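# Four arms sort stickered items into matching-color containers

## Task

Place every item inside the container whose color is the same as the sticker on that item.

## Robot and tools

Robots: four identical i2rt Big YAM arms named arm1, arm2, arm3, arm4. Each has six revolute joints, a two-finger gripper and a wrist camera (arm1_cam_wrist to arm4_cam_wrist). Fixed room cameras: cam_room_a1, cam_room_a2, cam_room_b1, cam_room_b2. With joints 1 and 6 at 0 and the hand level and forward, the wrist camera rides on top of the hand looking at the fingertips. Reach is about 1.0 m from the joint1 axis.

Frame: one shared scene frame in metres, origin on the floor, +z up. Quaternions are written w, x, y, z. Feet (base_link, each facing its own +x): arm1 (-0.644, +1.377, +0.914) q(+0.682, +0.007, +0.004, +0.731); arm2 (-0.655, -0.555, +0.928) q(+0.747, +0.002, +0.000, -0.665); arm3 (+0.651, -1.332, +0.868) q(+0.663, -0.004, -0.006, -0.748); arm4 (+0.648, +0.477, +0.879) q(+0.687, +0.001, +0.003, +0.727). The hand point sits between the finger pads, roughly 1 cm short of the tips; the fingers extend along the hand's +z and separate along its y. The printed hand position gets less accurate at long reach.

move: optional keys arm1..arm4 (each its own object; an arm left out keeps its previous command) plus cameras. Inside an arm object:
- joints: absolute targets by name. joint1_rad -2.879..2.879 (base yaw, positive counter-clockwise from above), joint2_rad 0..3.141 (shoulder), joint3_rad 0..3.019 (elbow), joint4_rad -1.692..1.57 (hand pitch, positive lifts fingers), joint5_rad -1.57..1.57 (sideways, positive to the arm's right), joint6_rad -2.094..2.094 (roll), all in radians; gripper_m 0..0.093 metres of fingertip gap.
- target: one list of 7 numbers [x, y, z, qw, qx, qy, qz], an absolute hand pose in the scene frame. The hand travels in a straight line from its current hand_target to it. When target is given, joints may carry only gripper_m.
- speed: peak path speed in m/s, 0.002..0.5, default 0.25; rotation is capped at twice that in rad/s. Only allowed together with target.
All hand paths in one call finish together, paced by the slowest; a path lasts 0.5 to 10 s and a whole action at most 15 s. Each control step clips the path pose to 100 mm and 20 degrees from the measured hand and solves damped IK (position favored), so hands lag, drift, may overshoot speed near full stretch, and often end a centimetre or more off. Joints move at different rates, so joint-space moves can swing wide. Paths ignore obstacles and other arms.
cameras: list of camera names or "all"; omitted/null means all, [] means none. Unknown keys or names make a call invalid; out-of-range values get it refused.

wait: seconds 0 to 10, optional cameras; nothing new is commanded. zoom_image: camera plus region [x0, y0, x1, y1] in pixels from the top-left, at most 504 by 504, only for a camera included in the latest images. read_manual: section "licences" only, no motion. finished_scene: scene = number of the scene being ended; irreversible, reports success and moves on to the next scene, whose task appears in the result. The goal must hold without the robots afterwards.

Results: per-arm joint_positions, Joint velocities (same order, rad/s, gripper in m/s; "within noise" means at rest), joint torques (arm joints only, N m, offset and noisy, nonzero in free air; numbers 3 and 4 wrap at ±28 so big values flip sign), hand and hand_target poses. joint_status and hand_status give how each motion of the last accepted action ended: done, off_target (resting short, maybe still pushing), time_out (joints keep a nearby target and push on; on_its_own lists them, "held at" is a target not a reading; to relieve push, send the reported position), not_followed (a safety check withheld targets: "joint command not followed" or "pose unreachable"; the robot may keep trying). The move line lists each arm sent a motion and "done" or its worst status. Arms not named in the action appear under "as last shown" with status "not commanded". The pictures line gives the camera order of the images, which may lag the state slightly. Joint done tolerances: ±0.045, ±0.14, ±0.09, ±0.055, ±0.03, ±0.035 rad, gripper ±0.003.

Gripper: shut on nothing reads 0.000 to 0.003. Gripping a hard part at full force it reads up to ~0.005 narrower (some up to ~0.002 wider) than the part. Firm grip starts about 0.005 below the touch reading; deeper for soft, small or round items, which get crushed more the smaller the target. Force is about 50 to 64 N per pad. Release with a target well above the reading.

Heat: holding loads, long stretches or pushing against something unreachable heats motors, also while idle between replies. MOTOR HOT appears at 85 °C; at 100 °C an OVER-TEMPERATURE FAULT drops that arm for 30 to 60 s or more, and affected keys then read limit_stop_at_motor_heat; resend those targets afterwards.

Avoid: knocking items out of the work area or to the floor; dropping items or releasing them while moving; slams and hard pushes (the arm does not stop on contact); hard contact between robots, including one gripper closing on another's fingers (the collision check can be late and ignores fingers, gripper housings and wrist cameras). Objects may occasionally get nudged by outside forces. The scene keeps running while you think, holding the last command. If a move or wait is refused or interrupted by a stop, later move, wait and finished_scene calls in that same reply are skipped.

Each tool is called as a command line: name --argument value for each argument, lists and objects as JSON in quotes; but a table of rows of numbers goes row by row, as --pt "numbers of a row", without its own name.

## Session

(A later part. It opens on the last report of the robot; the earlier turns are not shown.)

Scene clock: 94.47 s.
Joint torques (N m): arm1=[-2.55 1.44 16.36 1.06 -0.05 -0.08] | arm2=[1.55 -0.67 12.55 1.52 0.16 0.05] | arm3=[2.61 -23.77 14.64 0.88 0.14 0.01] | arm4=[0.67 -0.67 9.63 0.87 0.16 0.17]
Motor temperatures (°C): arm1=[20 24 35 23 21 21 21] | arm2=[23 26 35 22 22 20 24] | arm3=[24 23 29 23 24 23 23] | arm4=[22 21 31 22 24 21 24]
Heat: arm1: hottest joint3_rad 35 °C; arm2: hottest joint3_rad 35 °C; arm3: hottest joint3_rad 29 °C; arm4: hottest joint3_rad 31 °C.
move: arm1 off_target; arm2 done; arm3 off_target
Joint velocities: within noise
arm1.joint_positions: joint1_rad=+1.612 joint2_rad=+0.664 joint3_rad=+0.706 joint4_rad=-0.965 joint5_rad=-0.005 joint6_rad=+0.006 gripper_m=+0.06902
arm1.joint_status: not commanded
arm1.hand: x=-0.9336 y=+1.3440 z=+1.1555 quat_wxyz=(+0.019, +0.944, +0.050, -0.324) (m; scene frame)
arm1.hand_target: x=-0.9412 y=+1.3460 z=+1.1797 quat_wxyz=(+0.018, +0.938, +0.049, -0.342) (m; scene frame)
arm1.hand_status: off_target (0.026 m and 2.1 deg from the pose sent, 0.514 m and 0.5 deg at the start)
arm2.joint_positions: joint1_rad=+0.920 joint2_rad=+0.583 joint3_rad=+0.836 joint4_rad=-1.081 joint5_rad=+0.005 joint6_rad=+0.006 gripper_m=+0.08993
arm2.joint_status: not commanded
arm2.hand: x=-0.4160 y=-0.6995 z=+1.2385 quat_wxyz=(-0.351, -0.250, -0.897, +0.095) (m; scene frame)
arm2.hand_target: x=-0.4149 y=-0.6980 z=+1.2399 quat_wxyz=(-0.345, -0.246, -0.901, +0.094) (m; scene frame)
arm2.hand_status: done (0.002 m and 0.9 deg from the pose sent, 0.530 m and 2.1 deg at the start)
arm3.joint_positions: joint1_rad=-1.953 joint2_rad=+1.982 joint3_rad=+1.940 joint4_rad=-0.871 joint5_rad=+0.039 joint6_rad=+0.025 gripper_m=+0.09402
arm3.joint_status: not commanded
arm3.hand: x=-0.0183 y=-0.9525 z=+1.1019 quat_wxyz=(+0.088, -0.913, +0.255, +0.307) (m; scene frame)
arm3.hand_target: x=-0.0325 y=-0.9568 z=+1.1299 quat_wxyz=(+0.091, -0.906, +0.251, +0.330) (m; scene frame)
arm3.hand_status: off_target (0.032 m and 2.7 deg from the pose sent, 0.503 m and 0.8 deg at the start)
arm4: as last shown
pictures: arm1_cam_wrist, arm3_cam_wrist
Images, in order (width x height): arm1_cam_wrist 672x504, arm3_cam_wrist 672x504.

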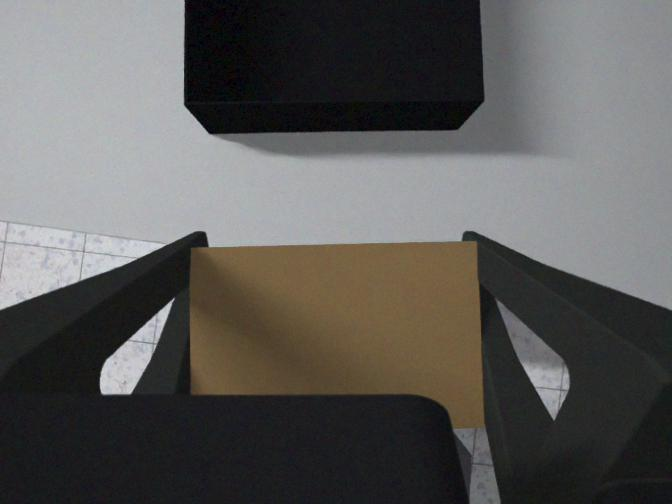

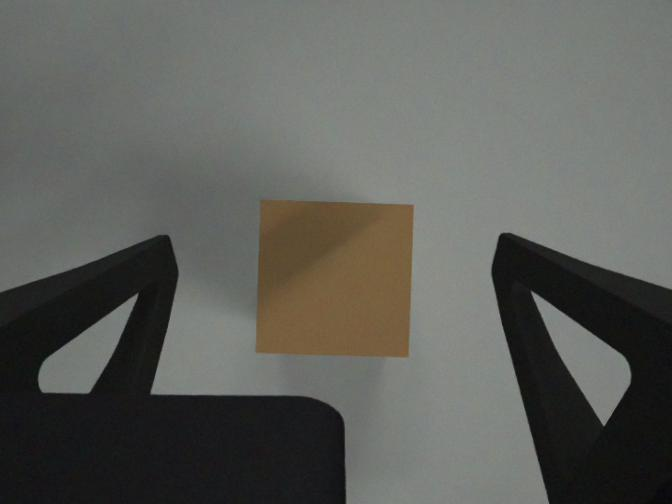

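move --arm1 '{"joints": {"joint1_rad": 1.6, "joint2_rad": 0.63, "joint3_rad": 0.92, "joint4_rad": 0.55, "joint5_rad": 0, "joint6_rad": 0}}' --arm3 '{"target": [-0.026, -0.9606, 1.030, 0.0911, -0.906, 0.2505, 0.3296], "speed": 0.15}' --cameras '["cam_room_b2", "cam_room_b1", "arm3_cam_wrist"]'

zoom_image --camera "cam_room_b2" --region '[240, 110, 400, 270]'

move --arm3 '{"joints": {"gripper_m": 0.04}}' --cameras '["arm3_cam_wrist"]'

Scene clock: 104.13 s.
Joint torques (N m): arm1=[-2.49 1.38 15.53 1.55 0.08 -0.01] | arm2=[1.44 -0.62 12.6 1.54 0.16 0.05] | arm3=[2.49 -22.3 9.33 1.98 0.11 0.01] | arm4=[0.91 -0.32 9.65 0.75 0.12 0.14]
Motor temperatures (°C): arm1=[20 24 37 23 21 21 22] | arm2=[23 25 36 22 22 20 23] | arm3=[24 24 30 23 24 23 23] | arm4=[22 21 31 22 24 21 24]
Heat: arm1: hottest joint3_rad 37 °C; arm2: hottest joint3_rad 36 °C; arm3: hottest joint3_rad 30 °C; arm4: hottest joint3_rad 31 °C.
move: arm1 done; arm3 off_target
Joint velocities: within noise
arm1.joint_positions: joint1_rad=+1.611 joint2_rad=+0.634 joint3_rad=+0.869 joint4_rad=+0.532 joint5_rad=-0.002 joint6_rad=+0.006 gripper_m=+0.06902
arm1.joint_status: all done
arm1.hand: x=-0.9371 y=+1.3424 z=+1.5877 quat_wxyz=(+0.053, +0.383, +0.023, -0.922) (m; scene frame)
arm1.hand_target: x=-0.9178 y=+1.3479 z=+1.6192 quat_wxyz=(+0.045, +0.350, +0.019, -0.936) (m; scene frame)
arm1.hand_status: not commanded
arm2, arm4: as last shown
arm3.joint_positions: joint1_rad=-1.953 joint2_rad=+1.983 joint3_rad=+1.758 joint4_rad=-0.640 joint5_rad=+0.039 joint6_rad=+0.025 gripper_m=+0.09402
arm3.joint_status: not commanded
arm3.hand: x=-0.0186 y=-0.9532 z=+1.0396 quat_wxyz=(+0.094, -0.905, +0.253, +0.329) (m; scene frame)
arm3.hand_target: x=-0.0257 y=-0.9607 z=+1.0301 quat_wxyz=(+0.091, -0.906, +0.250, +0.329) (m; scene frame)
arm3.hand_status: off_target (0.014 m and 0.4 deg from the pose sent, 0.073 m and 2.7 deg at the start)
pictures: arm3_cam_wrist, cam_room_b1, cam_room_b2
Images, in order (width x height): arm3_cam_wrist 672x504, cam_room_b1 672x504, cam_room_b2 672x504.

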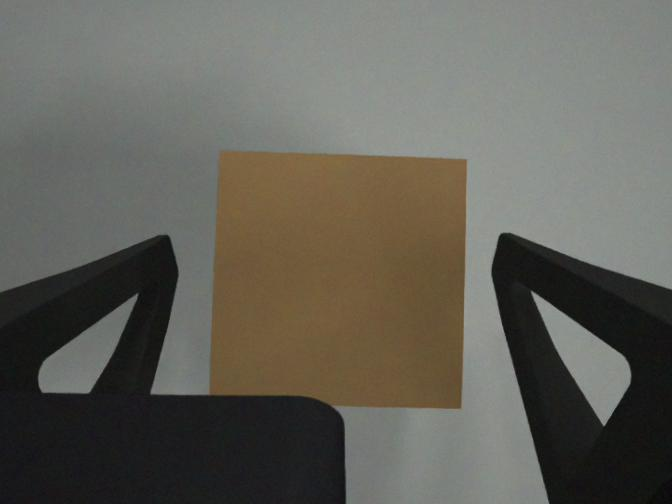

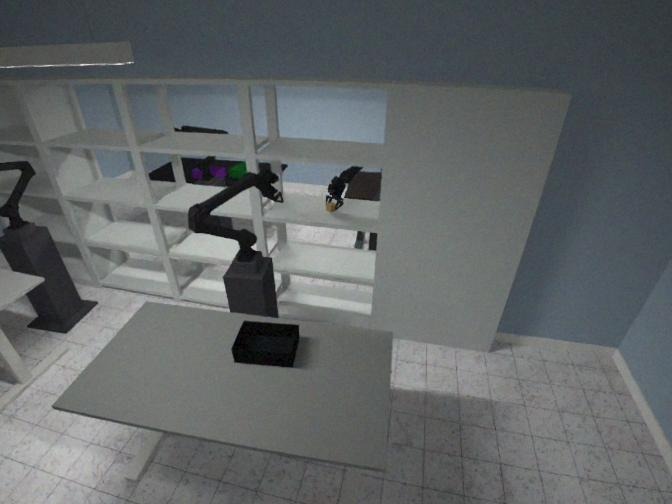

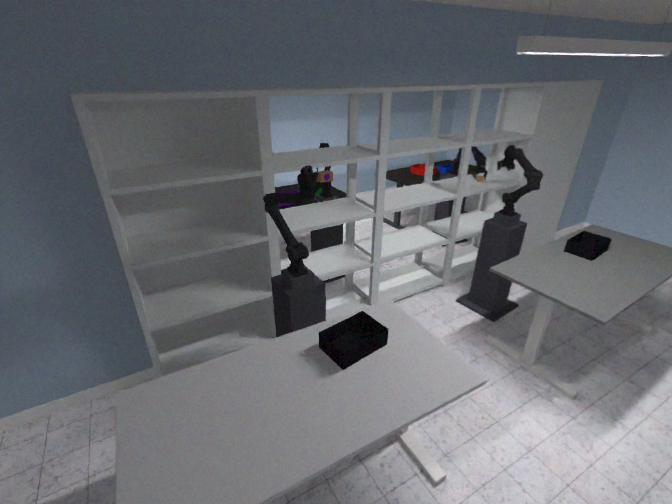

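Scaled by 3.150.

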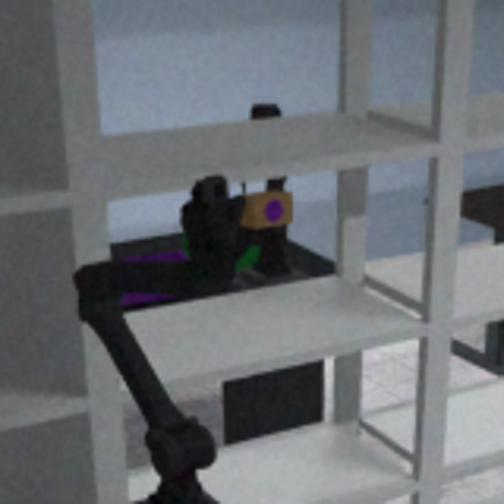

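Scene clock: 104.73 s.
Joint torques (N m): arm1=[-2.84 1.32 15.69 1.73 0.06 -0.02] | arm2=[1.38 -0.56 12.57 1.54 0.15 0.05] | arm3=[2.32 -22.53 9.36 1.95 0.11 0.01] | arm4=[0.91 -0.32 9.68 0.77 0.14 0.12]
Motor temperatures (°C): arm1=[20 24 37 23 21 21 22] | arm2=[23 25 36 22 22 20 23] | arm3=[24 24 30 23 24 23 23] | arm4=[22 21 31 22 24 21 24]
Heat: arm1: hottest joint3_rad 37 °C; arm2: hottest joint3_rad 36 °C; arm3: hottest joint3_rad 30 °C; arm4: hottest joint3_rad 31 °C.
move: arm3 off_target
Joint velocities: within noise
arm1, arm2, arm4: as last shown
arm3.joint_positions: joint1_rad=-1.953 joint2_rad=+1.983 joint3_rad=+1.758 joint4_rad=-0.639 joint5_rad=+0.039 joint6_rad=+0.025 gripper_m=+0.05326
arm3.joint_status: gripper_m off_target (ended at +0.05329, target +0.04000)
arm3.hand: x=-0.0186 y=-0.9531 z=+1.0397 quat_wxyz=(+0.094, -0.905, +0.254, +0.330) (m; scene frame)
arm3.hand_target: x=-0.0257 y=-0.9607 z=+1.0301 quat_wxyz=(+0.091, -0.906, +0.250, +0.329) (m; scene frame)
arm3.hand_status: not commanded
pictures: arm3_cam_wrist
Images, in order (width x height): arm3_cam_wrist 672x504.

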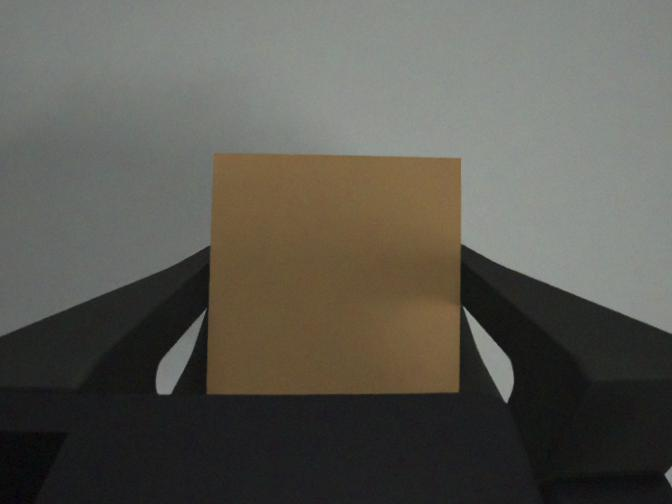

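move --arm1 '{"joints": {"joint1_rad": -2.248, "joint2_rad": 0.63, "joint3_rad": 0.92, "joint4_rad": -1.162, "joint5_rad": 0, "joint6_rad": 0}}' --arm3 '{"target": [-0.012, -0.965, 1.13, 0.0911, -0.906, 0.2505, 0.3296], "speed": 0.25}' --cameras '[]'

move --arm1 '{"target": [0.0, 0.927, 1.11, 0.326, 0.281, 0.897, -0.102], "speed": 0.4}' --arm3 '{"target": [0.41, -1.185, 1.21, 0.0911, -0.906, 0.2505, 0.3296], "speed": 0.4}' --cameras '["arm1_cam_wrist"]'

move --arm1 '{"target": [0.0, 0.918, 1.013, 0.342, 0.280, 0.892, -0.107], "speed": 0.12}' --arm3 '{"joints": {"joint1_rad": 0.946, "joint2_rad": 0.8, "joint3_rad": 1.0, "joint4_rad": -1.08, "joint5_rad": 0, "joint6_rad": 0}}' --cameras '["arm3_cam_wrist"]'

move --arm1 '{"joints": {"gripper_m": 0.093}}' --cameras '[]'

move --arm1 '{"target": [-0.41, 1.217, 1.24, 0.326, 0.281, 0.897, -0.102], "speed": 0.4}' --arm4 '{"target": [-0.024, 0.972, 1.12, 0.102, -0.897, 0.281, 0.326], "speed": 0.4}' --arm3 '{"target": [1.175, -1.815, 0.92, 0.3339, 0.2034, 0.9177, -0.074], "speed": 0.4}' --cameras '["arm4_cam_wrist", "arm3_cam_wrist"]'

Scene clock: 136.03 s.
Joint torques (N m): arm1=[-2.2 1.03 16.16 0.91 -0.08 -0.01] | arm2=[1.44 -0.56 12.59 1.58 0.16 0.05] | arm3=[2.26 -23.65 14.22 0.95 0.03 -0.01] | arm4=[1.03 -0.67 9.62 0.73 0.15 0.16]
Motor temperatures (°C): arm1=[20 24 39 23 21 21 22] | arm2=[23 25 36 22 22 20 23] | arm3=[24 24 30 23 24 23 24] | arm4=[22 21 32 22 24 21 24]
Heat: arm1: hottest joint3_rad 39 °C; arm2: hottest joint3_rad 36 °C; arm3: hottest joint3_rad 30 °C; arm4: hottest joint3_rad 32 °C.
move: arm1 done; arm3 off_target
Joint velocities: within noise
arm1.joint_positions: joint1_rad=-2.242 joint2_rad=+0.635 joint3_rad=+0.869 joint4_rad=-1.154 joint5_rad=+0.002 joint6_rad=+0.005 gripper_m=+0.06908
arm1.joint_status: all done
arm1.hand: x=-0.4107 y=+1.2185 z=+1.2126 quat_wxyz=(-0.298, -0.283, -0.907, +0.096) (m; scene frame)
arm1.hand_target: x=-0.4092 y=+1.2161 z=+1.2395 quat_wxyz=(-0.319, -0.281, -0.899, +0.104) (m; scene frame)
arm1.hand_status: not commanded
arm2, arm4: as last shown
arm3.joint_positions: joint1_rad=-1.953 joint2_rad=+1.918 joint3_rad=+1.834 joint4_rad=-0.836 joint5_rad=+0.039 joint6_rad=+0.026 gripper_m=+0.05325
arm3.joint_status: not commanded
arm3.hand: x=+0.0020 y=-0.9636 z=+1.0976 quat_wxyz=(+0.088, -0.914, +0.255, +0.304) (m; scene frame)
arm3.hand_target: x=-0.0104 y=-0.9658 z=+1.1301 quat_wxyz=(+0.091, -0.906, +0.250, +0.330) (m; scene frame)
arm3.hand_status: off_target (0.035 m and 3.1 deg from the pose sent, 0.091 m and 0.5 deg at the start)
pictures: none
No camera images: "cameras" was empty.

Scene clock: 138.20 s.
Joint torques (N m): arm1=[-2.78 -18.84 17.58 0.88 -0.01 0] | arm2=[1.49 -0.5 12.55 1.54 0.17 0.05] | arm3=[0.67 -1.03 9.37 1.14 -0.06 -0.11] | arm4=[1.32 -0.44 9.55 0.76 0.16 0.12]
Motor temperatures (°C): arm1=[20 24 39 23 21 21 22] | arm2=[23 25 36 22 22 20 23] | arm3=[24 24 30 23 24 23 24] | arm4=[22 21 32 22 24 21 24]
Heat: arm1: hottest joint3_rad 39 °C; arm2: hottest joint3_rad 36 °C; arm3: hottest joint3_rad 30 °C; arm4: hottest joint3_rad 32 °C.
move: arm1 off_target; arm3 done
Joint velocities: within noise
arm1.joint_positions: joint1_rad=-2.242 joint2_rad=+2.005 joint3_rad=+1.791 joint4_rad=-0.710 joint5_rad=-0.007 joint6_rad=+0.005 gripper_m=+0.06908
arm1.joint_status: not commanded
arm1.hand: x=-0.0113 y=+0.9442 z=+1.0707 quat_wxyz=(-0.297, -0.282, -0.908, +0.091) (m; scene frame)
arm1.hand_target: x=-0.0022 y=+0.9287 z=+1.1104 quat_wxyz=(-0.326, -0.281, -0.897, +0.102) (m; scene frame)
arm1.hand_status: off_target (0.044 m and 3.8 deg from the pose sent, 0.514 m and 3.5 deg at the start)
arm2, arm4: as last shown
arm3.joint_positions: joint1_rad=-1.954 joint2_rad=+0.635 joint3_rad=+0.963 joint4_rad=-1.185 joint5_rad=+0.025 joint6_rad=+0.018 gripper_m=+0.05325
arm3.joint_status: not commanded
arm3.hand: x=+0.4078 y=-1.1875 z=+1.2124 quat_wxyz=(+0.090, -0.905, +0.248, +0.334) (m; scene frame)
arm3.hand_target: x=+0.4099 y=-1.1851 z=+1.2100 quat_wxyz=(+0.091, -0.906, +0.250, +0.329) (m; scene frame)
arm3.hand_status: done (0.004 m and 0.6 deg from the pose sent, 0.478 m and 3.1 deg at the start)
pictures: arm1_cam_wrist
Images, in order (width x height): arm1_cam_wrist 672x504.

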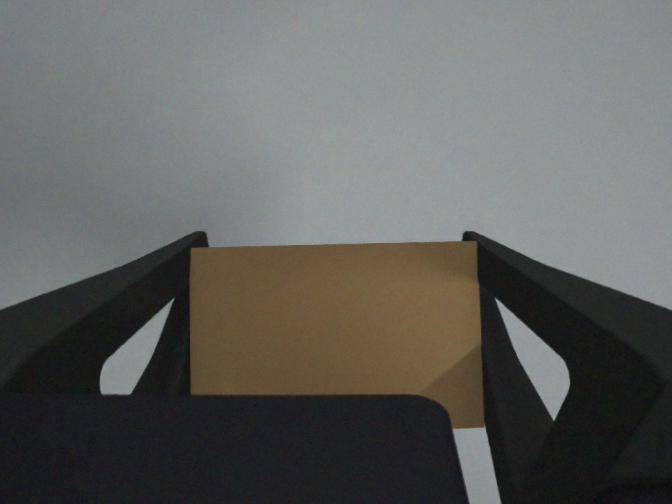

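Scene clock: 140.50 s.
Joint torques (N m): arm1=[-2.84 -17.55 11.25 2.19 -0.06 -0.07] | arm2=[1.44 -0.56 12.55 1.54 0.16 0.06] | arm3=[1.9 -4.72 12.85 1.57 0.12 -0.11] | arm4=[0.67 -0.62 9.61 0.7 0.14 0.18]
Motor temperatures (°C): arm1=[20 24 39 23 21 21 22] | arm2=[23 25 36 22 22 20 23] | arm3=[24 24 30 23 24 23 24] | arm4=[22 21 32 22 24 21 24]
Heat: arm1: hottest joint3_rad 39 °C; arm2: hottest joint3_rad 36 °C; arm3: hottest joint3_rad 30 °C; arm4: hottest joint3_rad 32 °C.
move: arm1 off_target; arm3 done
Joint velocities: within noise
arm1.joint_positions: joint1_rad=-2.251 joint2_rad=+2.062 joint3_rad=+1.710 joint4_rad=-0.475 joint5_rad=-0.014 joint6_rad=+0.001 gripper_m=+0.06904
arm1.joint_status: not commanded
arm1.hand: x=+0.0021 y=+0.9277 z=+1.0221 quat_wxyz=(-0.341, -0.278, -0.892, +0.104) (m; scene frame)
arm1.hand_target: x=-0.0002 y=+0.9182 z=+1.0131 quat_wxyz=(-0.342, -0.280, -0.891, +0.107) (m; scene frame)
arm1.hand_status: off_target (0.013 m and 0.4 deg from the pose sent, 0.064 m and 5.8 deg at the start)
arm2, arm4: as last shown
arm3.joint_positions: joint1_rad=+0.938 joint2_rad=+0.812 joint3_rad=+0.963 joint4_rad=-1.089 joint5_rad=-0.002 joint6_rad=+0.005 gripper_m=+0.05325
arm3.joint_status: all done
arm3.hand: x=+0.8938 y=-1.5559 z=+1.1822 quat_wxyz=(-0.293, -0.350, -0.882, +0.119) (m; scene frame)
arm3.hand_target: x=+0.8983 y=-1.5564 z=+1.2068 quat_wxyz=(-0.318, -0.341, -0.875, +0.129) (m; scene frame)
arm3.hand_status: not commanded
pictures: arm3_cam_wrist
Images, in order (width x height): arm3_cam_wrist 672x504.

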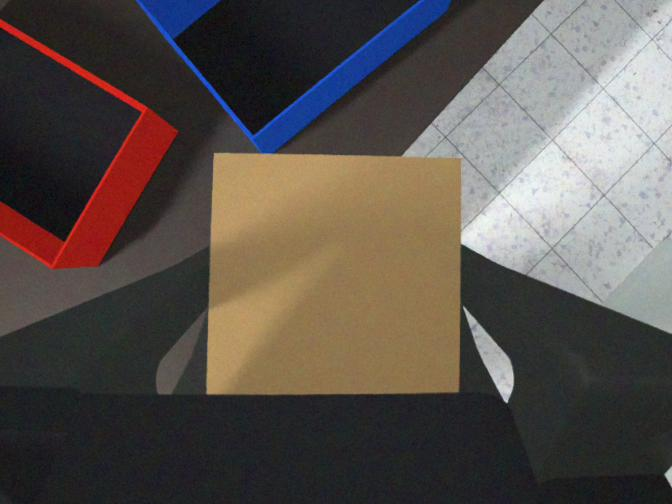

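Scene clock: 141.00 s.
Joint torques (N m): arm1=[-3.08 -17.03 11.08 2.1 -0.08 -0.06] | arm2=[1.49 -0.62 12.56 1.51 0.15 0.05] | arm3=[1.85 -4.72 12.85 1.61 0.12 -0.11] | arm4=[1.03 -0.62 9.59 0.8 0.14 0.14]
Motor temperatures (°C): arm1=[20 24 39 23 21 21 22] | arm2=[23 25 36 22 22 20 23] | arm3=[24 24 30 23 24 23 24] | arm4=[22 21 32 22 24 21 24]
Heat: arm1: hottest joint3_rad 39 °C; arm2: hottest joint3_rad 36 °C; arm3: hottest joint3_rad 30 °C; arm4: hottest joint3_rad 32 °C.
move: arm1 done
Joint velocities: within noise
arm1.joint_positions: joint1_rad=-2.251 joint2_rad=+2.062 joint3_rad=+1.710 joint4_rad=-0.475 joint5_rad=-0.014 joint6_rad=+0.001 gripper_m=+0.09296
arm1.joint_status: all done
arm1.hand: x=+0.0021 y=+0.9277 z=+1.0221 quat_wxyz=(-0.341, -0.278, -0.892, +0.104) (m; scene frame)
arm1.hand_target: x=-0.0002 y=+0.9182 z=+1.0131 quat_wxyz=(-0.342, -0.280, -0.891, +0.107) (m; scene frame)
arm1.hand_status: not commanded
arm2, arm3, arm4: as last shown
pictures: none
No camera images: "cameras" was empty.

Scene clock: 143.43 s.
Joint torques (N m): arm1=[-1.67 2.26 13.07 0.96 0.11 0] | arm2=[1.44 -0.73 12.55 1.54 0.16 0.06] | arm3=[0.09 -22.59 12.22 1.44 -0.26 -0.13] | arm4=[0.03 -25.52 13.27 0.53 -0.05 -0.06]
Motor temperatures (°C): arm1=[20 24 39 23 21 21 22] | arm2=[23 24 36 22 22 20 23] | arm3=[24 24 30 23 24 23 24] | arm4=[22 21 32 22 24 21 24]
Heat: arm1: hottest joint3_rad 39 °C; arm2: hottest joint3_rad 36 °C; arm3: hottest joint3_rad 30 °C; arm4: hottest joint3_rad 32 °C.
move: arm1 done; arm3 off_target; arm4 off_target
Joint velocities: within noise
arm1.joint_positions: joint1_rad=-2.252 joint2_rad=+0.612 joint3_rad=+0.892 joint4_rad=-1.144 joint5_rad=-0.011 joint6_rad=+0.003 gripper_m=+0.09297
arm1.joint_status: not commanded
arm1.hand: x=-0.4108 y=+1.2181 z=+1.2323 quat_wxyz=(-0.324, -0.282, -0.897, +0.100) (m; scene frame)
arm1.hand_target: x=-0.4101 y=+1.2171 z=+1.2399 quat_wxyz=(-0.326, -0.281, -0.897, +0.102) (m; scene frame)
arm1.hand_status: done (0.008 m and 0.3 deg from the pose sent, 0.549 m and 1.8 deg at the start)
arm2: as last shown
arm3.joint_positions: joint1_rad=+0.904 joint2_rad=+2.015 joint3_rad=+1.379 joint4_rad=-0.348 joint5_rad=-0.235 joint6_rad=-0.273 gripper_m=+0.05325
arm3.joint_status: not commanded
arm3.hand: x=+1.1636 y=-1.7902 z=+0.8898 quat_wxyz=(-0.307, -0.207, -0.927, +0.055) (m; scene frame)
arm3.hand_target: x=+1.1733 y=-1.8137 z=+0.9209 quat_wxyz=(-0.334, -0.203, -0.917, +0.074) (m; scene frame)
arm3.hand_status: off_target (0.041 m and 4.0 deg from the pose sent, 0.464 m and 18.7 deg at the start)
arm4.joint_positions: joint1_rad=+0.887 joint2_rad=+2.166 joint3_rad=+2.197 joint4_rad=-0.932 joint5_rad=-0.010 joint6_rad=-0.014 gripper_m=+0.09402
arm4.joint_status: not commanded
arm4.hand: x=-0.0195 y=+0.9614 z=+1.1059 quat_wxyz=(-0.097, +0.900, -0.285, -0.315) (m; scene frame)
arm4.hand_target: x=-0.0232 y=+0.9714 z=+1.1200 quat_wxyz=(-0.102, +0.897, -0.281, -0.327) (m; scene frame)
arm4.hand_status: off_target (0.018 m and 1.5 deg from the pose sent, 0.562 m and 0.7 deg at the start)
pictures: arm3_cam_wrist, arm4_cam_wrist
Images, in order (width x height): arm3_cam_wrist 672x504, arm4_cam_wrist 672x504.

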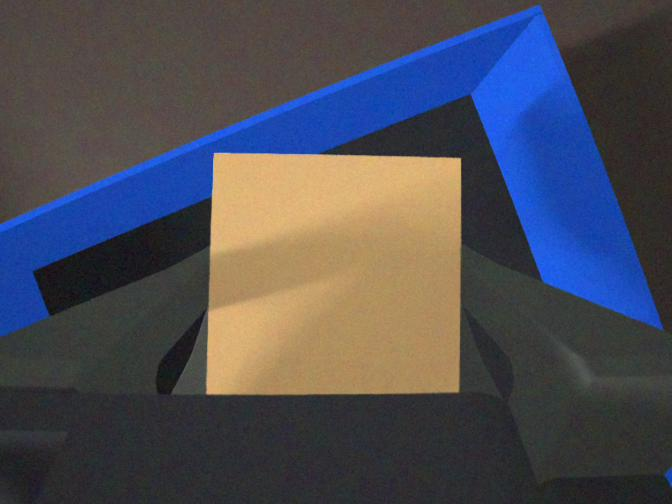

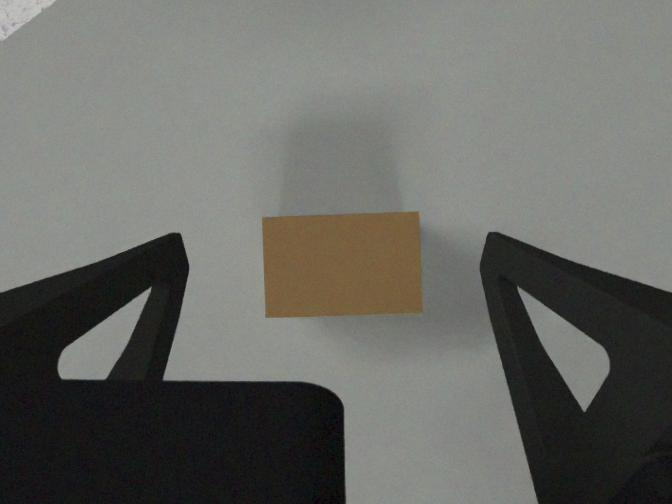

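move --arm3 '{"target": [1.140, -1.772, 0.80, 0.3339, 0.2034, 0.9177, -0.074], "speed": 0.15}' --arm4 '{"target": [-0.0228, 0.974, 1.008, 0.102, -0.897, 0.281, 0.326], "speed": 0.15}' --cameras '["arm3_cam_wrist", "arm4_cam_wrist"]'

Scene clock: 163.27 s.
Joint torques (N m): arm1=[-1.9 2.26 13.34 0.98 0.09 -0.01] | arm2=[1.44 -0.56 12.57 1.52 0.16 0.05] | arm3=[0.85 -20.72 6.48 2 -0.05 -0.02] | arm4=[0.15 -24.7 9.35 1.7 -0.06 -0.08]
Motor temperatures (°C): arm1=[20 24 37 23 21 21 22] | arm2=[23 24 36 22 22 20 23] | arm3=[24 25 31 23 24 23 24] | arm4=[22 23 35 22 24 21 24]
Heat: arm1: hottest joint3_rad 37 °C; arm2: hottest joint3_rad 36 °C; arm3: hottest joint3_rad 31 °C; arm4: hottest joint3_rad 35 °C.
move: arm3 done; arm4 off_target
Joint velocities: within noise
arm1: as last shown
arm2.joint_positions: joint1_rad=+0.920 joint2_rad=+0.583 joint3_rad=+0.836 joint4_rad=-1.081 joint5_rad=+0.005 joint6_rad=+0.006 gripper_m=+0.08993
arm2.joint_status: not commanded
arm2.hand: x=-0.4160 y=-0.6995 z=+1.2385 quat_wxyz=(-0.351, -0.250, -0.897, +0.095) (m; scene frame)
arm2.hand_target: x=-0.4149 y=-0.6980 z=+1.2399 quat_wxyz=(-0.345, -0.246, -0.901, +0.094) (m; scene frame)
arm2.hand_status: not commanded
arm3.joint_positions: joint1_rad=+0.904 joint2_rad=+2.110 joint3_rad=+1.199 joint4_rad=-0.018 joint5_rad=-0.234 joint6_rad=-0.273 gripper_m=+0.05325
arm3.joint_status: not commanded
arm3.hand: x=+1.1397 y=-1.7675 z=+0.7993 quat_wxyz=(-0.328, -0.202, -0.920, +0.069) (m; scene frame)
arm3.hand_target: x=+1.1399 y=-1.7720 z=+0.8000 quat_wxyz=(-0.334, -0.203, -0.918, +0.074) (m; scene frame)
arm3.hand_status: done (0.005 m and 0.9 deg from the pose sent, 0.095 m and 4.0 deg at the start)
arm4.joint_positions: joint1_rad=+0.883 joint2_rad=+2.181 joint3_rad=+2.003 joint4_rad=-0.691 joint5_rad=-0.013 joint6_rad=-0.015 gripper_m=+0.09402
arm4.joint_status: not commanded
arm4.hand: x=-0.0218 y=+0.9657 z=+1.0269 quat_wxyz=(-0.101, +0.895, -0.284, -0.329) (m; scene frame)
arm4.hand_target: x=-0.0222 y=+0.9734 z=+1.0081 quat_wxyz=(-0.102, +0.897, -0.281, -0.326) (m; scene frame)
arm4.hand_status: off_target (0.021 m and 0.6 deg from the pose sent, 0.099 m and 1.5 deg at the start)
pictures: arm3_cam_wrist, arm4_cam_wrist
Images, in order (width x height): arm3_cam_wrist 672x504, arm4_cam_wrist 672x504.

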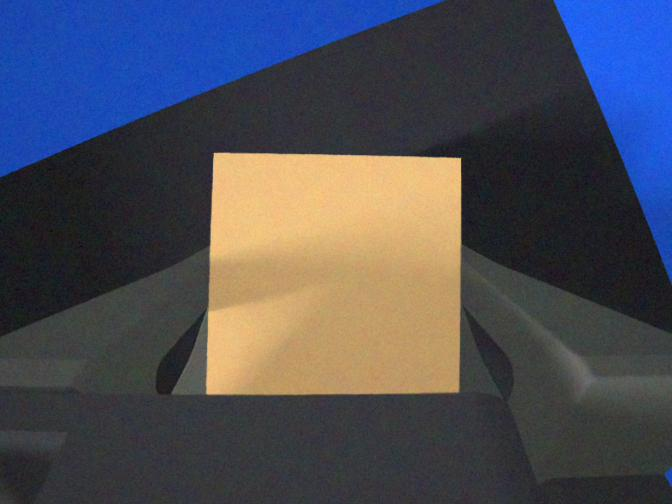

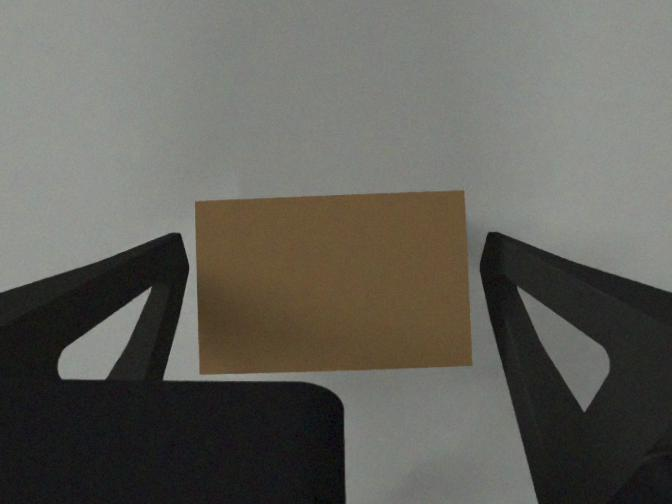

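move --arm3 '{"target": [1.139, -1.771, 0.748, 0.3339, 0.2034, 0.9177, -0.074], "speed": 0.1}' --arm4 '{"target": [-0.0222, 0.9735, 0.994, 0.102, -0.897, 0.281, 0.326], "speed": 0.1}' --cameras '["arm4_cam_wrist"]'

move --arm3 '{"joints": {"gripper_m": 0.088}}' --arm4 '{"joints": {"gripper_m": 0.04}}' --cameras '["arm3_cam_wrist", "arm4_cam_wrist"]'

move --arm3 '{"target": [1.10, -1.735, 0.96, 0.3339, 0.2034, 0.9177, -0.074], "speed": 0.25}' --arm4 '{"target": [-0.005, 0.962, 1.12, 0.102, -0.897, 0.281, 0.326], "speed": 0.25}' --cameras '["arm3_cam_wrist", "arm4_cam_wrist"]'

move --arm4 '{"target": [0.42, 0.64, 1.22, 0.102, -0.897, 0.281, 0.326], "speed": 0.45}' --cameras '[]'

move --arm4 '{"joints": {"joint1_rad": -1.144, "joint2_rad": 0.8, "joint3_rad": 1.0, "joint4_rad": -1.08, "joint5_rad": 0, "joint6_rad": 0}}' --cameras '[]'

move --arm4 '{"target": [1.111, 0.720, 0.92, 0.332, -0.225, 0.9127, 0.0819], "speed": 0.4}' --cameras '["arm4_cam_wrist"]'

Scene clock: 172.53 s.
Joint torques (N m): arm1=[-1.38 2.2 13.16 1.07 0.1 0.03] | arm2=[1.44 -0.56 12.56 1.51 0.15 0.05] | arm3=[1.03 -18.08 6.46 1.78 -0.04 -0.01] | arm4=[0.26 -24.06 9.05 1.74 -0.07 -0.07]
Motor temperatures (°C): arm1=[20 24 36 23 21 21 22] | arm2=[23 24 36 22 22 20 23] | arm3=[24 25 30 23 24 23 24] | arm4=[22 24 36 22 24 21 24]
Heat: arm1: hottest joint3_rad 36 °C; arm2: hottest joint3_rad 36 °C; arm3: hottest joint3_rad 30 °C; arm4: hottest joint3_rad 36 °C.
move: arm3 off_target; arm4 off_target
Joint velocities: within noise
arm1, arm2: as last shown
arm3.joint_positions: joint1_rad=+0.904 joint2_rad=+2.191 joint3_rad=+1.199 joint4_rad=+0.092 joint5_rad=-0.234 joint6_rad=-0.275 gripper_m=+0.05325
arm3.joint_status: not commanded
arm3.hand: x=+1.1418 y=-1.7701 z=+0.7646 quat_wxyz=(-0.339, -0.199, -0.916, +0.077) (m; scene frame)
arm3.hand_target: x=+1.1386 y=-1.7706 z=+0.7483 quat_wxyz=(-0.334, -0.203, -0.917, +0.074) (m; scene frame)
arm3.hand_status: off_target (0.017 m and 0.9 deg from the pose sent, 0.051 m and 0.9 deg at the start)
arm4.joint_positions: joint1_rad=+0.883 joint2_rad=+2.182 joint3_rad=+1.981 joint4_rad=-0.658 joint5_rad=-0.013 joint6_rad=-0.015 gripper_m=+0.09402
arm4.joint_status: not commanded
arm4.hand: x=-0.0224 y=+0.9661 z=+1.0203 quat_wxyz=(-0.103, +0.893, -0.283, -0.334) (m; scene frame)
arm4.hand_target: x=-0.0214 y=+0.9727 z=+0.9943 quat_wxyz=(-0.102, +0.897, -0.281, -0.326) (m; scene frame)
arm4.hand_status: off_target (0.027 m and 1.1 deg from the pose sent, 0.034 m and 0.6 deg at the start)
pictures: arm4_cam_wrist
Images, in order (width x height): arm4_cam_wrist 672x504.

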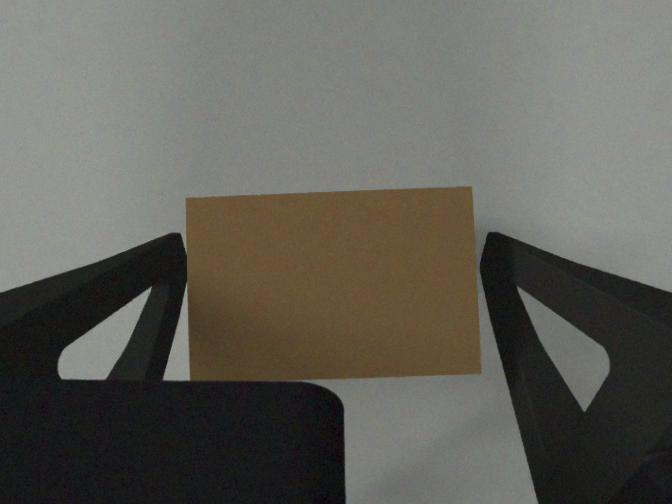

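Scene clock: 173.17 s.
Joint torques (N m): arm1=[-2.26 2.14 13.3 1.14 0.12 0] | arm2=[1.44 -0.56 12.53 1.51 0.16 0.05] | arm3=[0.85 -19.6 6.37 1.7 -0.06 -0.02] | arm4=[0.62 -24 9.2 1.69 -0.04 -0.06]
Motor temperatures (°C): arm1=[20 24 36 23 21 21 22] | arm2=[23 24 36 22 22 20 23] | arm3=[24 25 30 23 24 23 24] | arm4=[22 24 36 22 24 21 24]
Heat: arm1: hottest joint3_rad 36 °C; arm2: hottest joint3_rad 36 °C; arm3: hottest joint3_rad 30 °C; arm4: hottest joint3_rad 36 °C.
move: arm3 done; arm4 off_target
Joint velocities: within noise
arm1, arm2: as last shown
arm3.joint_positions: joint1_rad=+0.904 joint2_rad=+2.206 joint3_rad=+1.199 joint4_rad=+0.092 joint5_rad=-0.234 joint6_rad=-0.275 gripper_m=+0.08796
arm3.joint_status: all done
arm3.hand: x=+1.1391 y=-1.7676 z=+0.7547 quat_wxyz=(-0.333, -0.200, -0.918, +0.073) (m; scene frame)
arm3.hand_target: x=+1.1386 y=-1.7707 z=+0.7484 quat_wxyz=(-0.334, -0.203, -0.917, +0.074) (m; scene frame)
arm3.hand_status: not commanded
arm4.joint_positions: joint1_rad=+0.883 joint2_rad=+2.182 joint3_rad=+1.981 joint4_rad=-0.657 joint5_rad=-0.014 joint6_rad=-0.017 gripper_m=+0.06972
arm4.joint_status: gripper_m off_target (ended at +0.06974, target +0.04000)
arm4.hand: x=-0.0226 y=+0.9661 z=+1.0204 quat_wxyz=(-0.103, +0.893, -0.282, -0.335) (m; scene frame)
arm4.hand_target: x=-0.0213 y=+0.9727 z=+0.9943 quat_wxyz=(-0.102, +0.897, -0.281, -0.326) (m; scene frame)
arm4.hand_status: not commanded
pictures: arm3_cam_wrist, arm4_cam_wrist
Images, in order (width x height): arm3_cam_wrist 672x504, arm4_cam_wrist 672x504.

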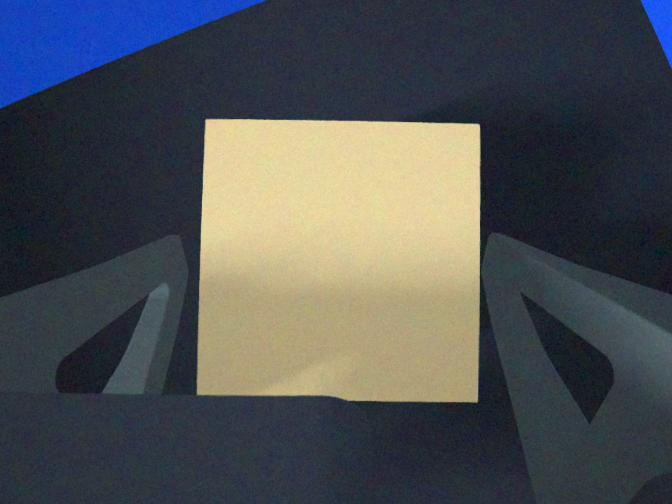

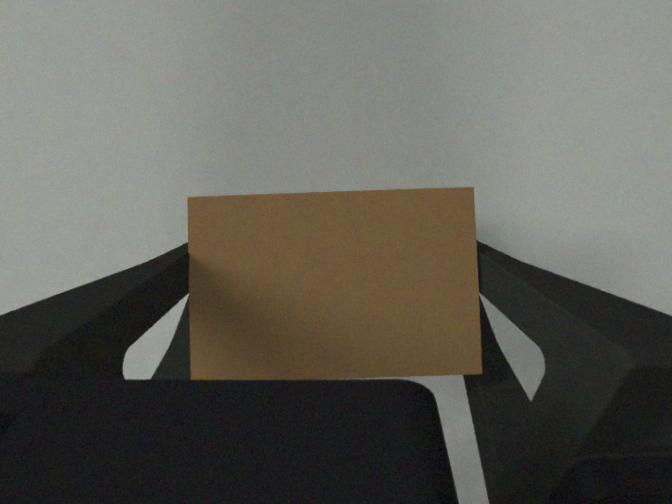

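Scene clock: 174.90 s.
Joint torques (N m): arm1=[-1.85 2.67 13.11 1.11 0.1 0.03] | arm2=[1.38 -0.62 12.56 1.54 0.16 0.06] | arm3=[0.32 -16.73 7.97 0.99 -0.21 -0.09] | arm4=[0.44 -27.22 12.96 0.59 -0.03 -0.04]
Motor temperatures (°C): arm1=[20 24 36 23 21 21 22] | arm2=[23 24 36 22 22 20 23] | arm3=[24 25 30 23 24 23 24] | arm4=[22 24 37 22 24 21 25]
Heat: arm1: hottest joint3_rad 36 °C; arm2: hottest joint3_rad 36 °C; arm3: hottest joint3_rad 30 °C; arm4: hottest joint3_rad 37 °C.
move: arm3 done; arm4 off_target
Joint velocities: within noise
arm1, arm2: as last shown
arm3.joint_positions: joint1_rad=+0.904 joint2_rad=+1.708 joint3_rad=+1.109 joint4_rad=-0.300 joint5_rad=-0.235 joint6_rad=-0.275 gripper_m=+0.08797
arm3.joint_status: not commanded
arm3.hand: x=+1.1067 y=-1.7322 z=+0.9656 quat_wxyz=(-0.340, -0.198, -0.916, +0.077) (m; scene frame)
arm3.hand_target: x=+1.1000 y=-1.7350 z=+0.9601 quat_wxyz=(-0.334, -0.203, -0.917, +0.074) (m; scene frame)
arm3.hand_status: done (0.009 m and 1.0 deg from the pose sent, 0.212 m and 0.4 deg at the start)
arm4.joint_positions: joint1_rad=+0.883 joint2_rad=+2.112 joint3_rad=+2.066 joint4_rad=-0.879 joint5_rad=-0.014 joint6_rad=-0.019 gripper_m=+0.06972
arm4.joint_status: not commanded
arm4.hand: x=-0.0016 y=+0.9516 z=+1.0863 quat_wxyz=(-0.093, +0.904, -0.285, -0.304) (m; scene frame)
arm4.hand_target: x=-0.0036 y=+0.9610 z=+1.1200 quat_wxyz=(-0.102, +0.897, -0.281, -0.326) (m; scene frame)
arm4.hand_status: off_target (0.035 m and 2.9 deg from the pose sent, 0.101 m and 1.1 deg at the start)
pictures: arm3_cam_wrist, arm4_cam_wrist
Images, in order (width x height): arm3_cam_wrist 672x504, arm4_cam_wrist 672x504.

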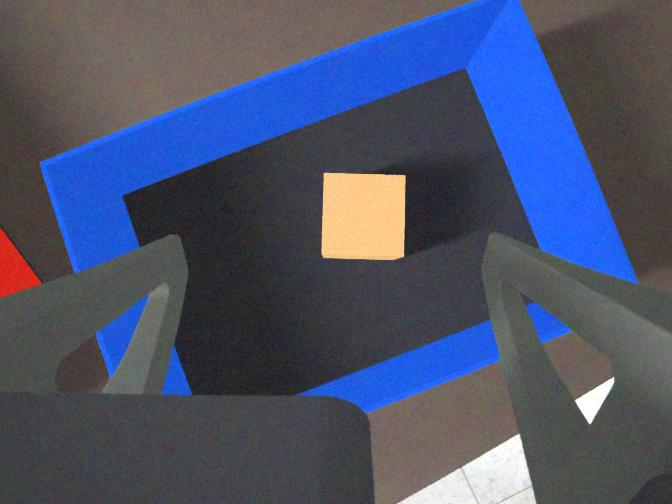

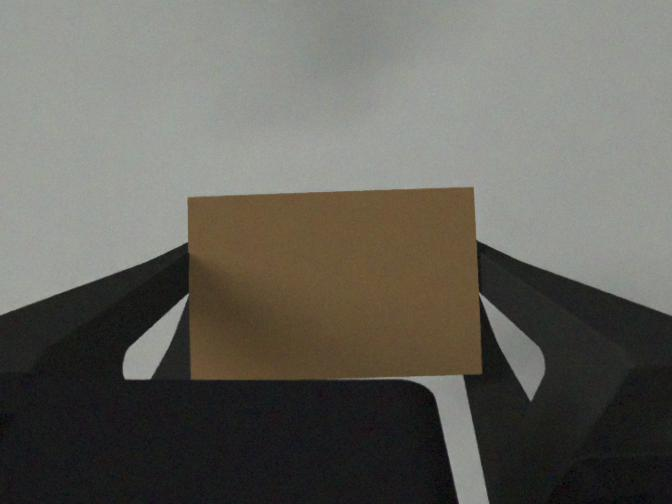

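Scene clock: 177.00 s.
Joint torques (N m): arm1=[-1.73 1.96 13.24 1.02 0.11 0.02] | arm2=[1.38 -0.62 12.57 1.52 0.16 0.05] | arm3=[0.38 -16.5 7.94 0.94 -0.22 -0.09] | arm4=[1.26 -0.62 9.2 0.76 0.22 0.15]
Motor temperatures (°C): arm1=[20 23 36 23 21 21 22] | arm2=[23 24 36 22 22 20 23] | arm3=[24 25 30 23 24 23 24] | arm4=[22 25 37 22 24 21 25]
Heat: arm1: hottest joint3_rad 36 °C; arm2: hottest joint3_rad 36 °C; arm3: hottest joint3_rad 30 °C; arm4: hottest joint3_rad 37 °C.
move: arm4 done
Joint velocities: within noise
arm1, arm2, arm3: as last shown
arm4.joint_positions: joint1_rad=+0.896 joint2_rad=+0.639 joint3_rad=+0.952 joint4_rad=-1.177 joint5_rad=-0.002 joint6_rad=-0.018 gripper_m=+0.06972
arm4.joint_status: not commanded
arm4.hand: x=+0.4202 y=+0.6417 z=+1.2215 quat_wxyz=(-0.105, +0.896, -0.278, -0.331) (m; scene frame)
arm4.hand_target: x=+0.4200 y=+0.6400 z=+1.2200 quat_wxyz=(-0.102, +0.897, -0.281, -0.326) (m; scene frame)
arm4.hand_status: done (0.002 m and 0.8 deg from the pose sent, 0.541 m and 2.9 deg at the start)
pictures: none
No camera images: "cameras" was empty.

Scene clock: 179.00 s.
Joint torques (N m): arm1=[-1.9 1.79 13.18 1.07 0.1 -0.06] | arm2=[1.44 -0.62 12.56 1.51 0.15 0.06] | arm3=[0.26 -16.67 7.98 0.92 -0.21 -0.08] | arm4=[0.85 -5.01 12.63 1.37 0.05 0.16]
Motor temperatures (°C): arm1=[20 23 36 23 21 21 22] | arm2=[23 24 36 22 22 20 23] | arm3=[24 25 30 23 24 23 24] | arm4=[22 24 37 22 24 21 25]
Heat: arm1: hottest joint3_rad 36 °C; arm2: hottest joint3_rad 36 °C; arm3: hottest joint3_rad 30 °C; arm4: hottest joint3_rad 37 °C.
move: arm4 done
Joint velocities: within noise
arm1, arm2, arm3: as last shown
arm2.hand: x=-0.4160 y=-0.6996 z=+1.2385 quat_wxyz=(-0.351, -0.250, -0.897, +0.096) (m; scene frame)
arm2.hand_target: x=-0.4150 y=-0.6980 z=+1.2399 quat_wxyz=(-0.345, -0.246, -0.901, +0.094) (m; scene frame)
arm4.joint_positions: joint1_rad=-1.143 joint2_rad=+0.815 joint3_rad=+0.954 joint4_rad=-1.093 joint5_rad=+0.001 joint6_rad=-0.011 gripper_m=+0.06982
arm4.joint_status: all done
arm4.hand: x=+0.9434 y=+0.6323 z=+1.1822 quat_wxyz=(-0.293, +0.234, -0.925, -0.069) (m; scene frame)
arm4.hand_target: x=+0.9488 y=+0.6350 z=+1.2131 quat_wxyz=(-0.326, +0.226, -0.914, -0.080) (m; scene frame)
arm4.hand_status: not commanded
pictures: none
No camera images: "cameras" was empty.

Scene clock: 180.67 s.
Joint torques (N m): arm1=[-1.49 1.55 13.08 1.2 0.09 -0.01] | arm2=[1.49 -0.44 12.53 1.51 0.16 0.05] | arm3=[0.38 -16.44 7.97 0.95 -0.21 -0.08] | arm4=[0.79 -15.21 9.22 1.63 0 0.15]
Motor temperatures (°C): arm1=[20 23 36 23 21 21 22] | arm2=[23 24 36 22 22 20 23] | arm3=[24 25 30 23 24 23 24] | arm4=[22 24 37 22 24 21 25]
Heat: arm1: hottest joint3_rad 36 °C; arm2: hottest joint3_rad 36 °C; arm3: hottest joint3_rad 30 °C; arm4: hottest joint3_rad 37 °C.
move: arm4 off_target
Joint velocities: within noise
arm1, arm2, arm3: as last shown
arm4.joint_positions: joint1_rad=-1.143 joint2_rad=+1.606 joint3_rad=+0.745 joint4_rad=-0.081 joint5_rad=+0.001 joint6_rad=-0.011 gripper_m=+0.06982
arm4.joint_status: not commanded
arm4.hand: x=+1.0876 y=+0.7079 z=+0.8941 quat_wxyz=(-0.298, +0.233, -0.923, -0.071) (m; scene frame)
arm4.hand_target: x=+1.1096 y=+0.7193 z=+0.9208 quat_wxyz=(-0.332, +0.225, -0.912, -0.082) (m; scene frame)
arm4.hand_status: off_target (0.037 m and 4.3 deg from the pose sent, 0.323 m and 5.1 deg at the start)
pictures: arm4_cam_wrist
Images, in order (width x height): arm4_cam_wrist 672x504.

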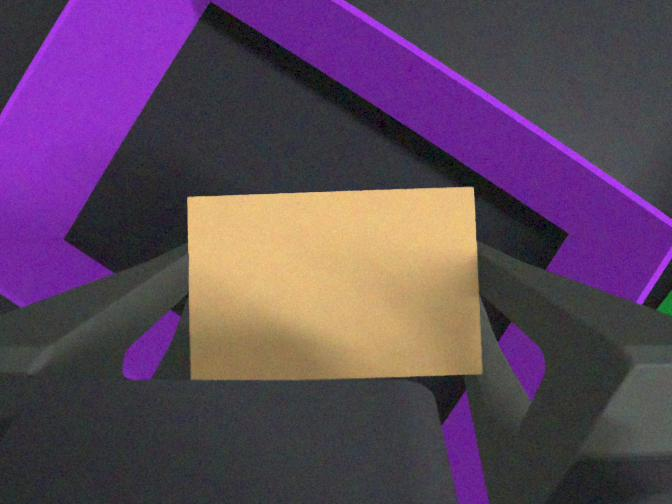

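move --arm4 '{"target": [1.107, 0.732, 0.785, 0.332, -0.225, 0.9127, 0.0819], "speed": 0.2}' --cameras '[]'

move --arm4 '{"target": [1.105, 0.731, 0.734, 0.332, -0.225, 0.9127, 0.0819], "speed": 0.08}' --cameras '["arm4_cam_wrist"]'

move --arm4 '{"joints": {"gripper_m": 0.09}}' --cameras '[]'

move --arm4 '{"target": [1.06, 0.707, 0.94, 0.332, -0.225, 0.9127, 0.0819], "speed": 0.25}' --cameras '["arm4_cam_wrist"]'

Scene clock: 187.33 s.
Joint torques (N m): arm1=[-1.79 2.32 13.2 1.1 0.08 -0.01] | arm2=[1.49 -0.56 12.56 1.52 0.15 0.06] | arm3=[0.21 -16.67 7.98 0.91 -0.21 -0.09] | arm4=[1.73 -15.5 4.75 1.63 0.22 0.17]
Motor temperatures (°C): arm1=[20 23 36 23 21 21 22] | arm2=[23 24 36 22 22 20 23] | arm3=[24 25 29 23 24 23 24] | arm4=[22 24 36 22 24 21 25]
Heat: arm1: hottest joint3_rad 36 °C; arm2: hottest joint3_rad 36 °C; arm3: hottest joint3_rad 29 °C; arm4: hottest joint3_rad 36 °C.
move: arm4 off_target
Joint velocities: within noise
arm1.joint_positions: joint1_rad=-2.252 joint2_rad=+0.612 joint3_rad=+0.892 joint4_rad=-1.144 joint5_rad=-0.011 joint6_rad=+0.003 gripper_m=+0.09297
arm1.joint_status: not commanded
arm1.hand: x=-0.4108 y=+1.2181 z=+1.2323 quat_wxyz=(-0.324, -0.282, -0.897, +0.100) (m; scene frame)
arm1.hand_target: x=-0.4101 y=+1.2171 z=+1.2399 quat_wxyz=(-0.326, -0.281, -0.897, +0.102) (m; scene frame)
arm1.hand_status: not commanded
arm2, arm3: as last shown
arm4.joint_positions: joint1_rad=-1.120 joint2_rad=+1.964 joint3_rad=+0.745 joint4_rad=+0.320 joint5_rad=+0.015 joint6_rad=+0.010 gripper_m=+0.06982
arm4.joint_status: not commanded
arm4.hand: x=+1.0981 y=+0.7242 z=+0.7792 quat_wxyz=(-0.318, +0.230, -0.917, -0.077) (m; scene frame)
arm4.hand_target: x=+1.1067 y=+0.7319 z=+0.7852 quat_wxyz=(-0.332, +0.225, -0.912, -0.082) (m; scene frame)
arm4.hand_status: off_target (0.013 m and 1.9 deg from the pose sent, 0.113 m and 4.3 deg at the start)
pictures: none
No camera images: "cameras" was empty.

Scene clock: 188.50 s.
Joint torques (N m): arm1=[-1.67 2.08 13.31 1.06 0.11 0.02] | arm2=[1.38 -0.56 12.57 1.52 0.15 0.05] | arm3=[0.44 -16.62 8.05 0.94 -0.21 -0.08] | arm4=[0.79 -13.57 4.29 1.46 0.25 0.13]
Motor temperatures (°C): arm1=[20 23 36 23 21 21 22] | arm2=[23 24 36 22 22 20 23] | arm3=[24 25 29 23 24 23 24] | arm4=[22 24 36 22 24 21 25]
Heat: arm1: hottest joint3_rad 36 °C; arm2: hottest joint3_rad 36 °C; arm3: hottest joint3_rad 29 °C; arm4: hottest joint3_rad 36 °C.
move: arm4 off_target
Joint velocities: within noise
arm1, arm3: as last shown
arm2.joint_positions: joint1_rad=+0.920 joint2_rad=+0.583 joint3_rad=+0.836 joint4_rad=-1.081 joint5_rad=+0.005 joint6_rad=+0.006 gripper_m=+0.08993
arm2.joint_status: not commanded
arm2.hand: x=-0.4160 y=-0.6996 z=+1.2385 quat_wxyz=(-0.351, -0.250, -0.897, +0.096) (m; scene frame)
arm2.hand_target: x=-0.4150 y=-0.6980 z=+1.2399 quat_wxyz=(-0.345, -0.246, -0.901, +0.094) (m; scene frame)
arm2.hand_status: not commanded
arm4.joint_positions: joint1_rad=-1.120 joint2_rad=+2.087 joint3_rad=+0.759 joint4_rad=+0.461 joint5_rad=+0.015 joint6_rad=+0.013 gripper_m=+0.06982
arm4.joint_status: not commanded
arm4.hand: x=+1.1023 y=+0.7265 z=+0.7444 quat_wxyz=(-0.333, +0.228, -0.912, -0.081) (m; scene frame)
arm4.hand_target: x=+1.1046 y=+0.7308 z=+0.7342 quat_wxyz=(-0.332, +0.225, -0.912, -0.082) (m; scene frame)
arm4.hand_status: off_target (0.012 m and 0.3 deg from the pose sent, 0.046 m and 1.9 deg at the start)
pictures: arm4_cam_wrist
Images, in order (width x height): arm4_cam_wrist 672x504.

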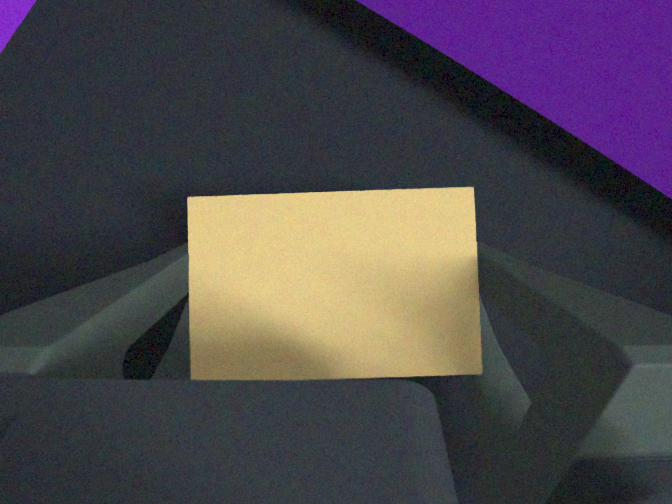

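Scene clock: 189.10 s.
Joint torques (N m): arm1=[-1.9 1.9 13.15 1.07 0.11 0] | arm2=[1.44 -0.62 12.55 1.51 0.16 0.05] | arm3=[0.26 -16.5 8.02 0.96 -0.21 -0.08] | arm4=[1.26 -14.92 4.14 1.5 0.23 0.16]
Motor temperatures (°C): arm1=[20 23 36 23 21 21 22] | arm2=[23 24 36 22 22 20 23] | arm3=[24 25 29 23 24 23 24] | arm4=[22 24 36 22 24 21 25]
Heat: arm1: hottest joint3_rad 36 °C; arm2: hottest joint3_rad 36 °C; arm3: hottest joint3_rad 29 °C; arm4: hottest joint3_rad 36 °C.
move: arm4 done
Joint velocities: within noise
arm1, arm2, arm3: as last shown
arm4.joint_positions: joint1_rad=-1.120 joint2_rad=+2.097 joint3_rad=+0.759 joint4_rad=+0.461 joint5_rad=+0.015 joint6_rad=+0.013 gripper_m=+0.08990
arm4.joint_status: all done
arm4.hand: x=+1.1000 y=+0.7251 z=+0.7393 quat_wxyz=(-0.328, +0.228, -0.913, -0.080) (m; scene frame)
arm4.hand_target: x=+1.1047 y=+0.7308 z=+0.7343 quat_wxyz=(-0.332, +0.225, -0.912, -0.082) (m; scene frame)
arm4.hand_status: not commanded
pictures: none
No camera images: "cameras" was empty.

Scene clock: 190.60 s.
Joint torques (N m): arm1=[-1.73 1.73 13.11 0.99 0.13 -0.03] | arm2=[1.55 -0.62 12.57 1.57 0.15 0.04] | arm3=[0.26 -16.62 7.94 0.95 -0.21 -0.07] | arm4=[1.2 -10.23 7.56 0.53 0.23 0.14]
Motor temperatures (°C): arm1=[20 23 36 23 21 21 22] | arm2=[23 24 36 22 22 20 23] | arm3=[24 25 29 23 24 23 24] | arm4=[22 24 36 22 24 21 25]
Heat: arm1: hottest joint3_rad 36 °C; arm2: hottest joint3_rad 36 °C; arm3: hottest joint3_rad 29 °C; arm4: hottest joint3_rad 36 °C.
move: arm4 done
Joint velocities: within noise
arm1, arm2, arm3: as last shown
arm4.joint_positions: joint1_rad=-1.119 joint2_rad=+1.423 joint3_rad=+0.662 joint4_rad=-0.093 joint5_rad=+0.017 joint6_rad=+0.015 gripper_m=+0.08990
arm4.joint_status: not commanded
arm4.hand: x=+1.0615 y=+0.7041 z=+0.9426 quat_wxyz=(-0.338, +0.226, -0.910, -0.082) (m; scene frame)
arm4.hand_target: x=+1.0600 y=+0.7070 z=+0.9400 quat_wxyz=(-0.332, +0.225, -0.912, -0.082) (m; scene frame)
arm4.hand_status: done (0.004 m and 0.8 deg from the pose sent, 0.205 m and 0.6 deg at the start)
pictures: arm4_cam_wrist
Images, in order (width x height): arm4_cam_wrist 672x504.

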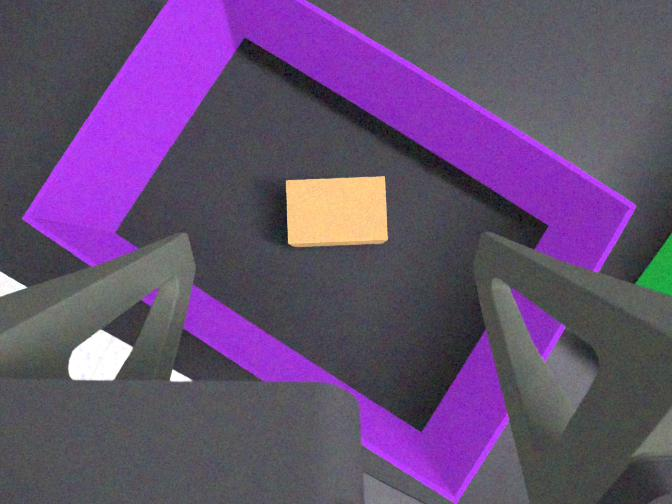

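finished_scene --scene 3

The scene is finished: the task was done.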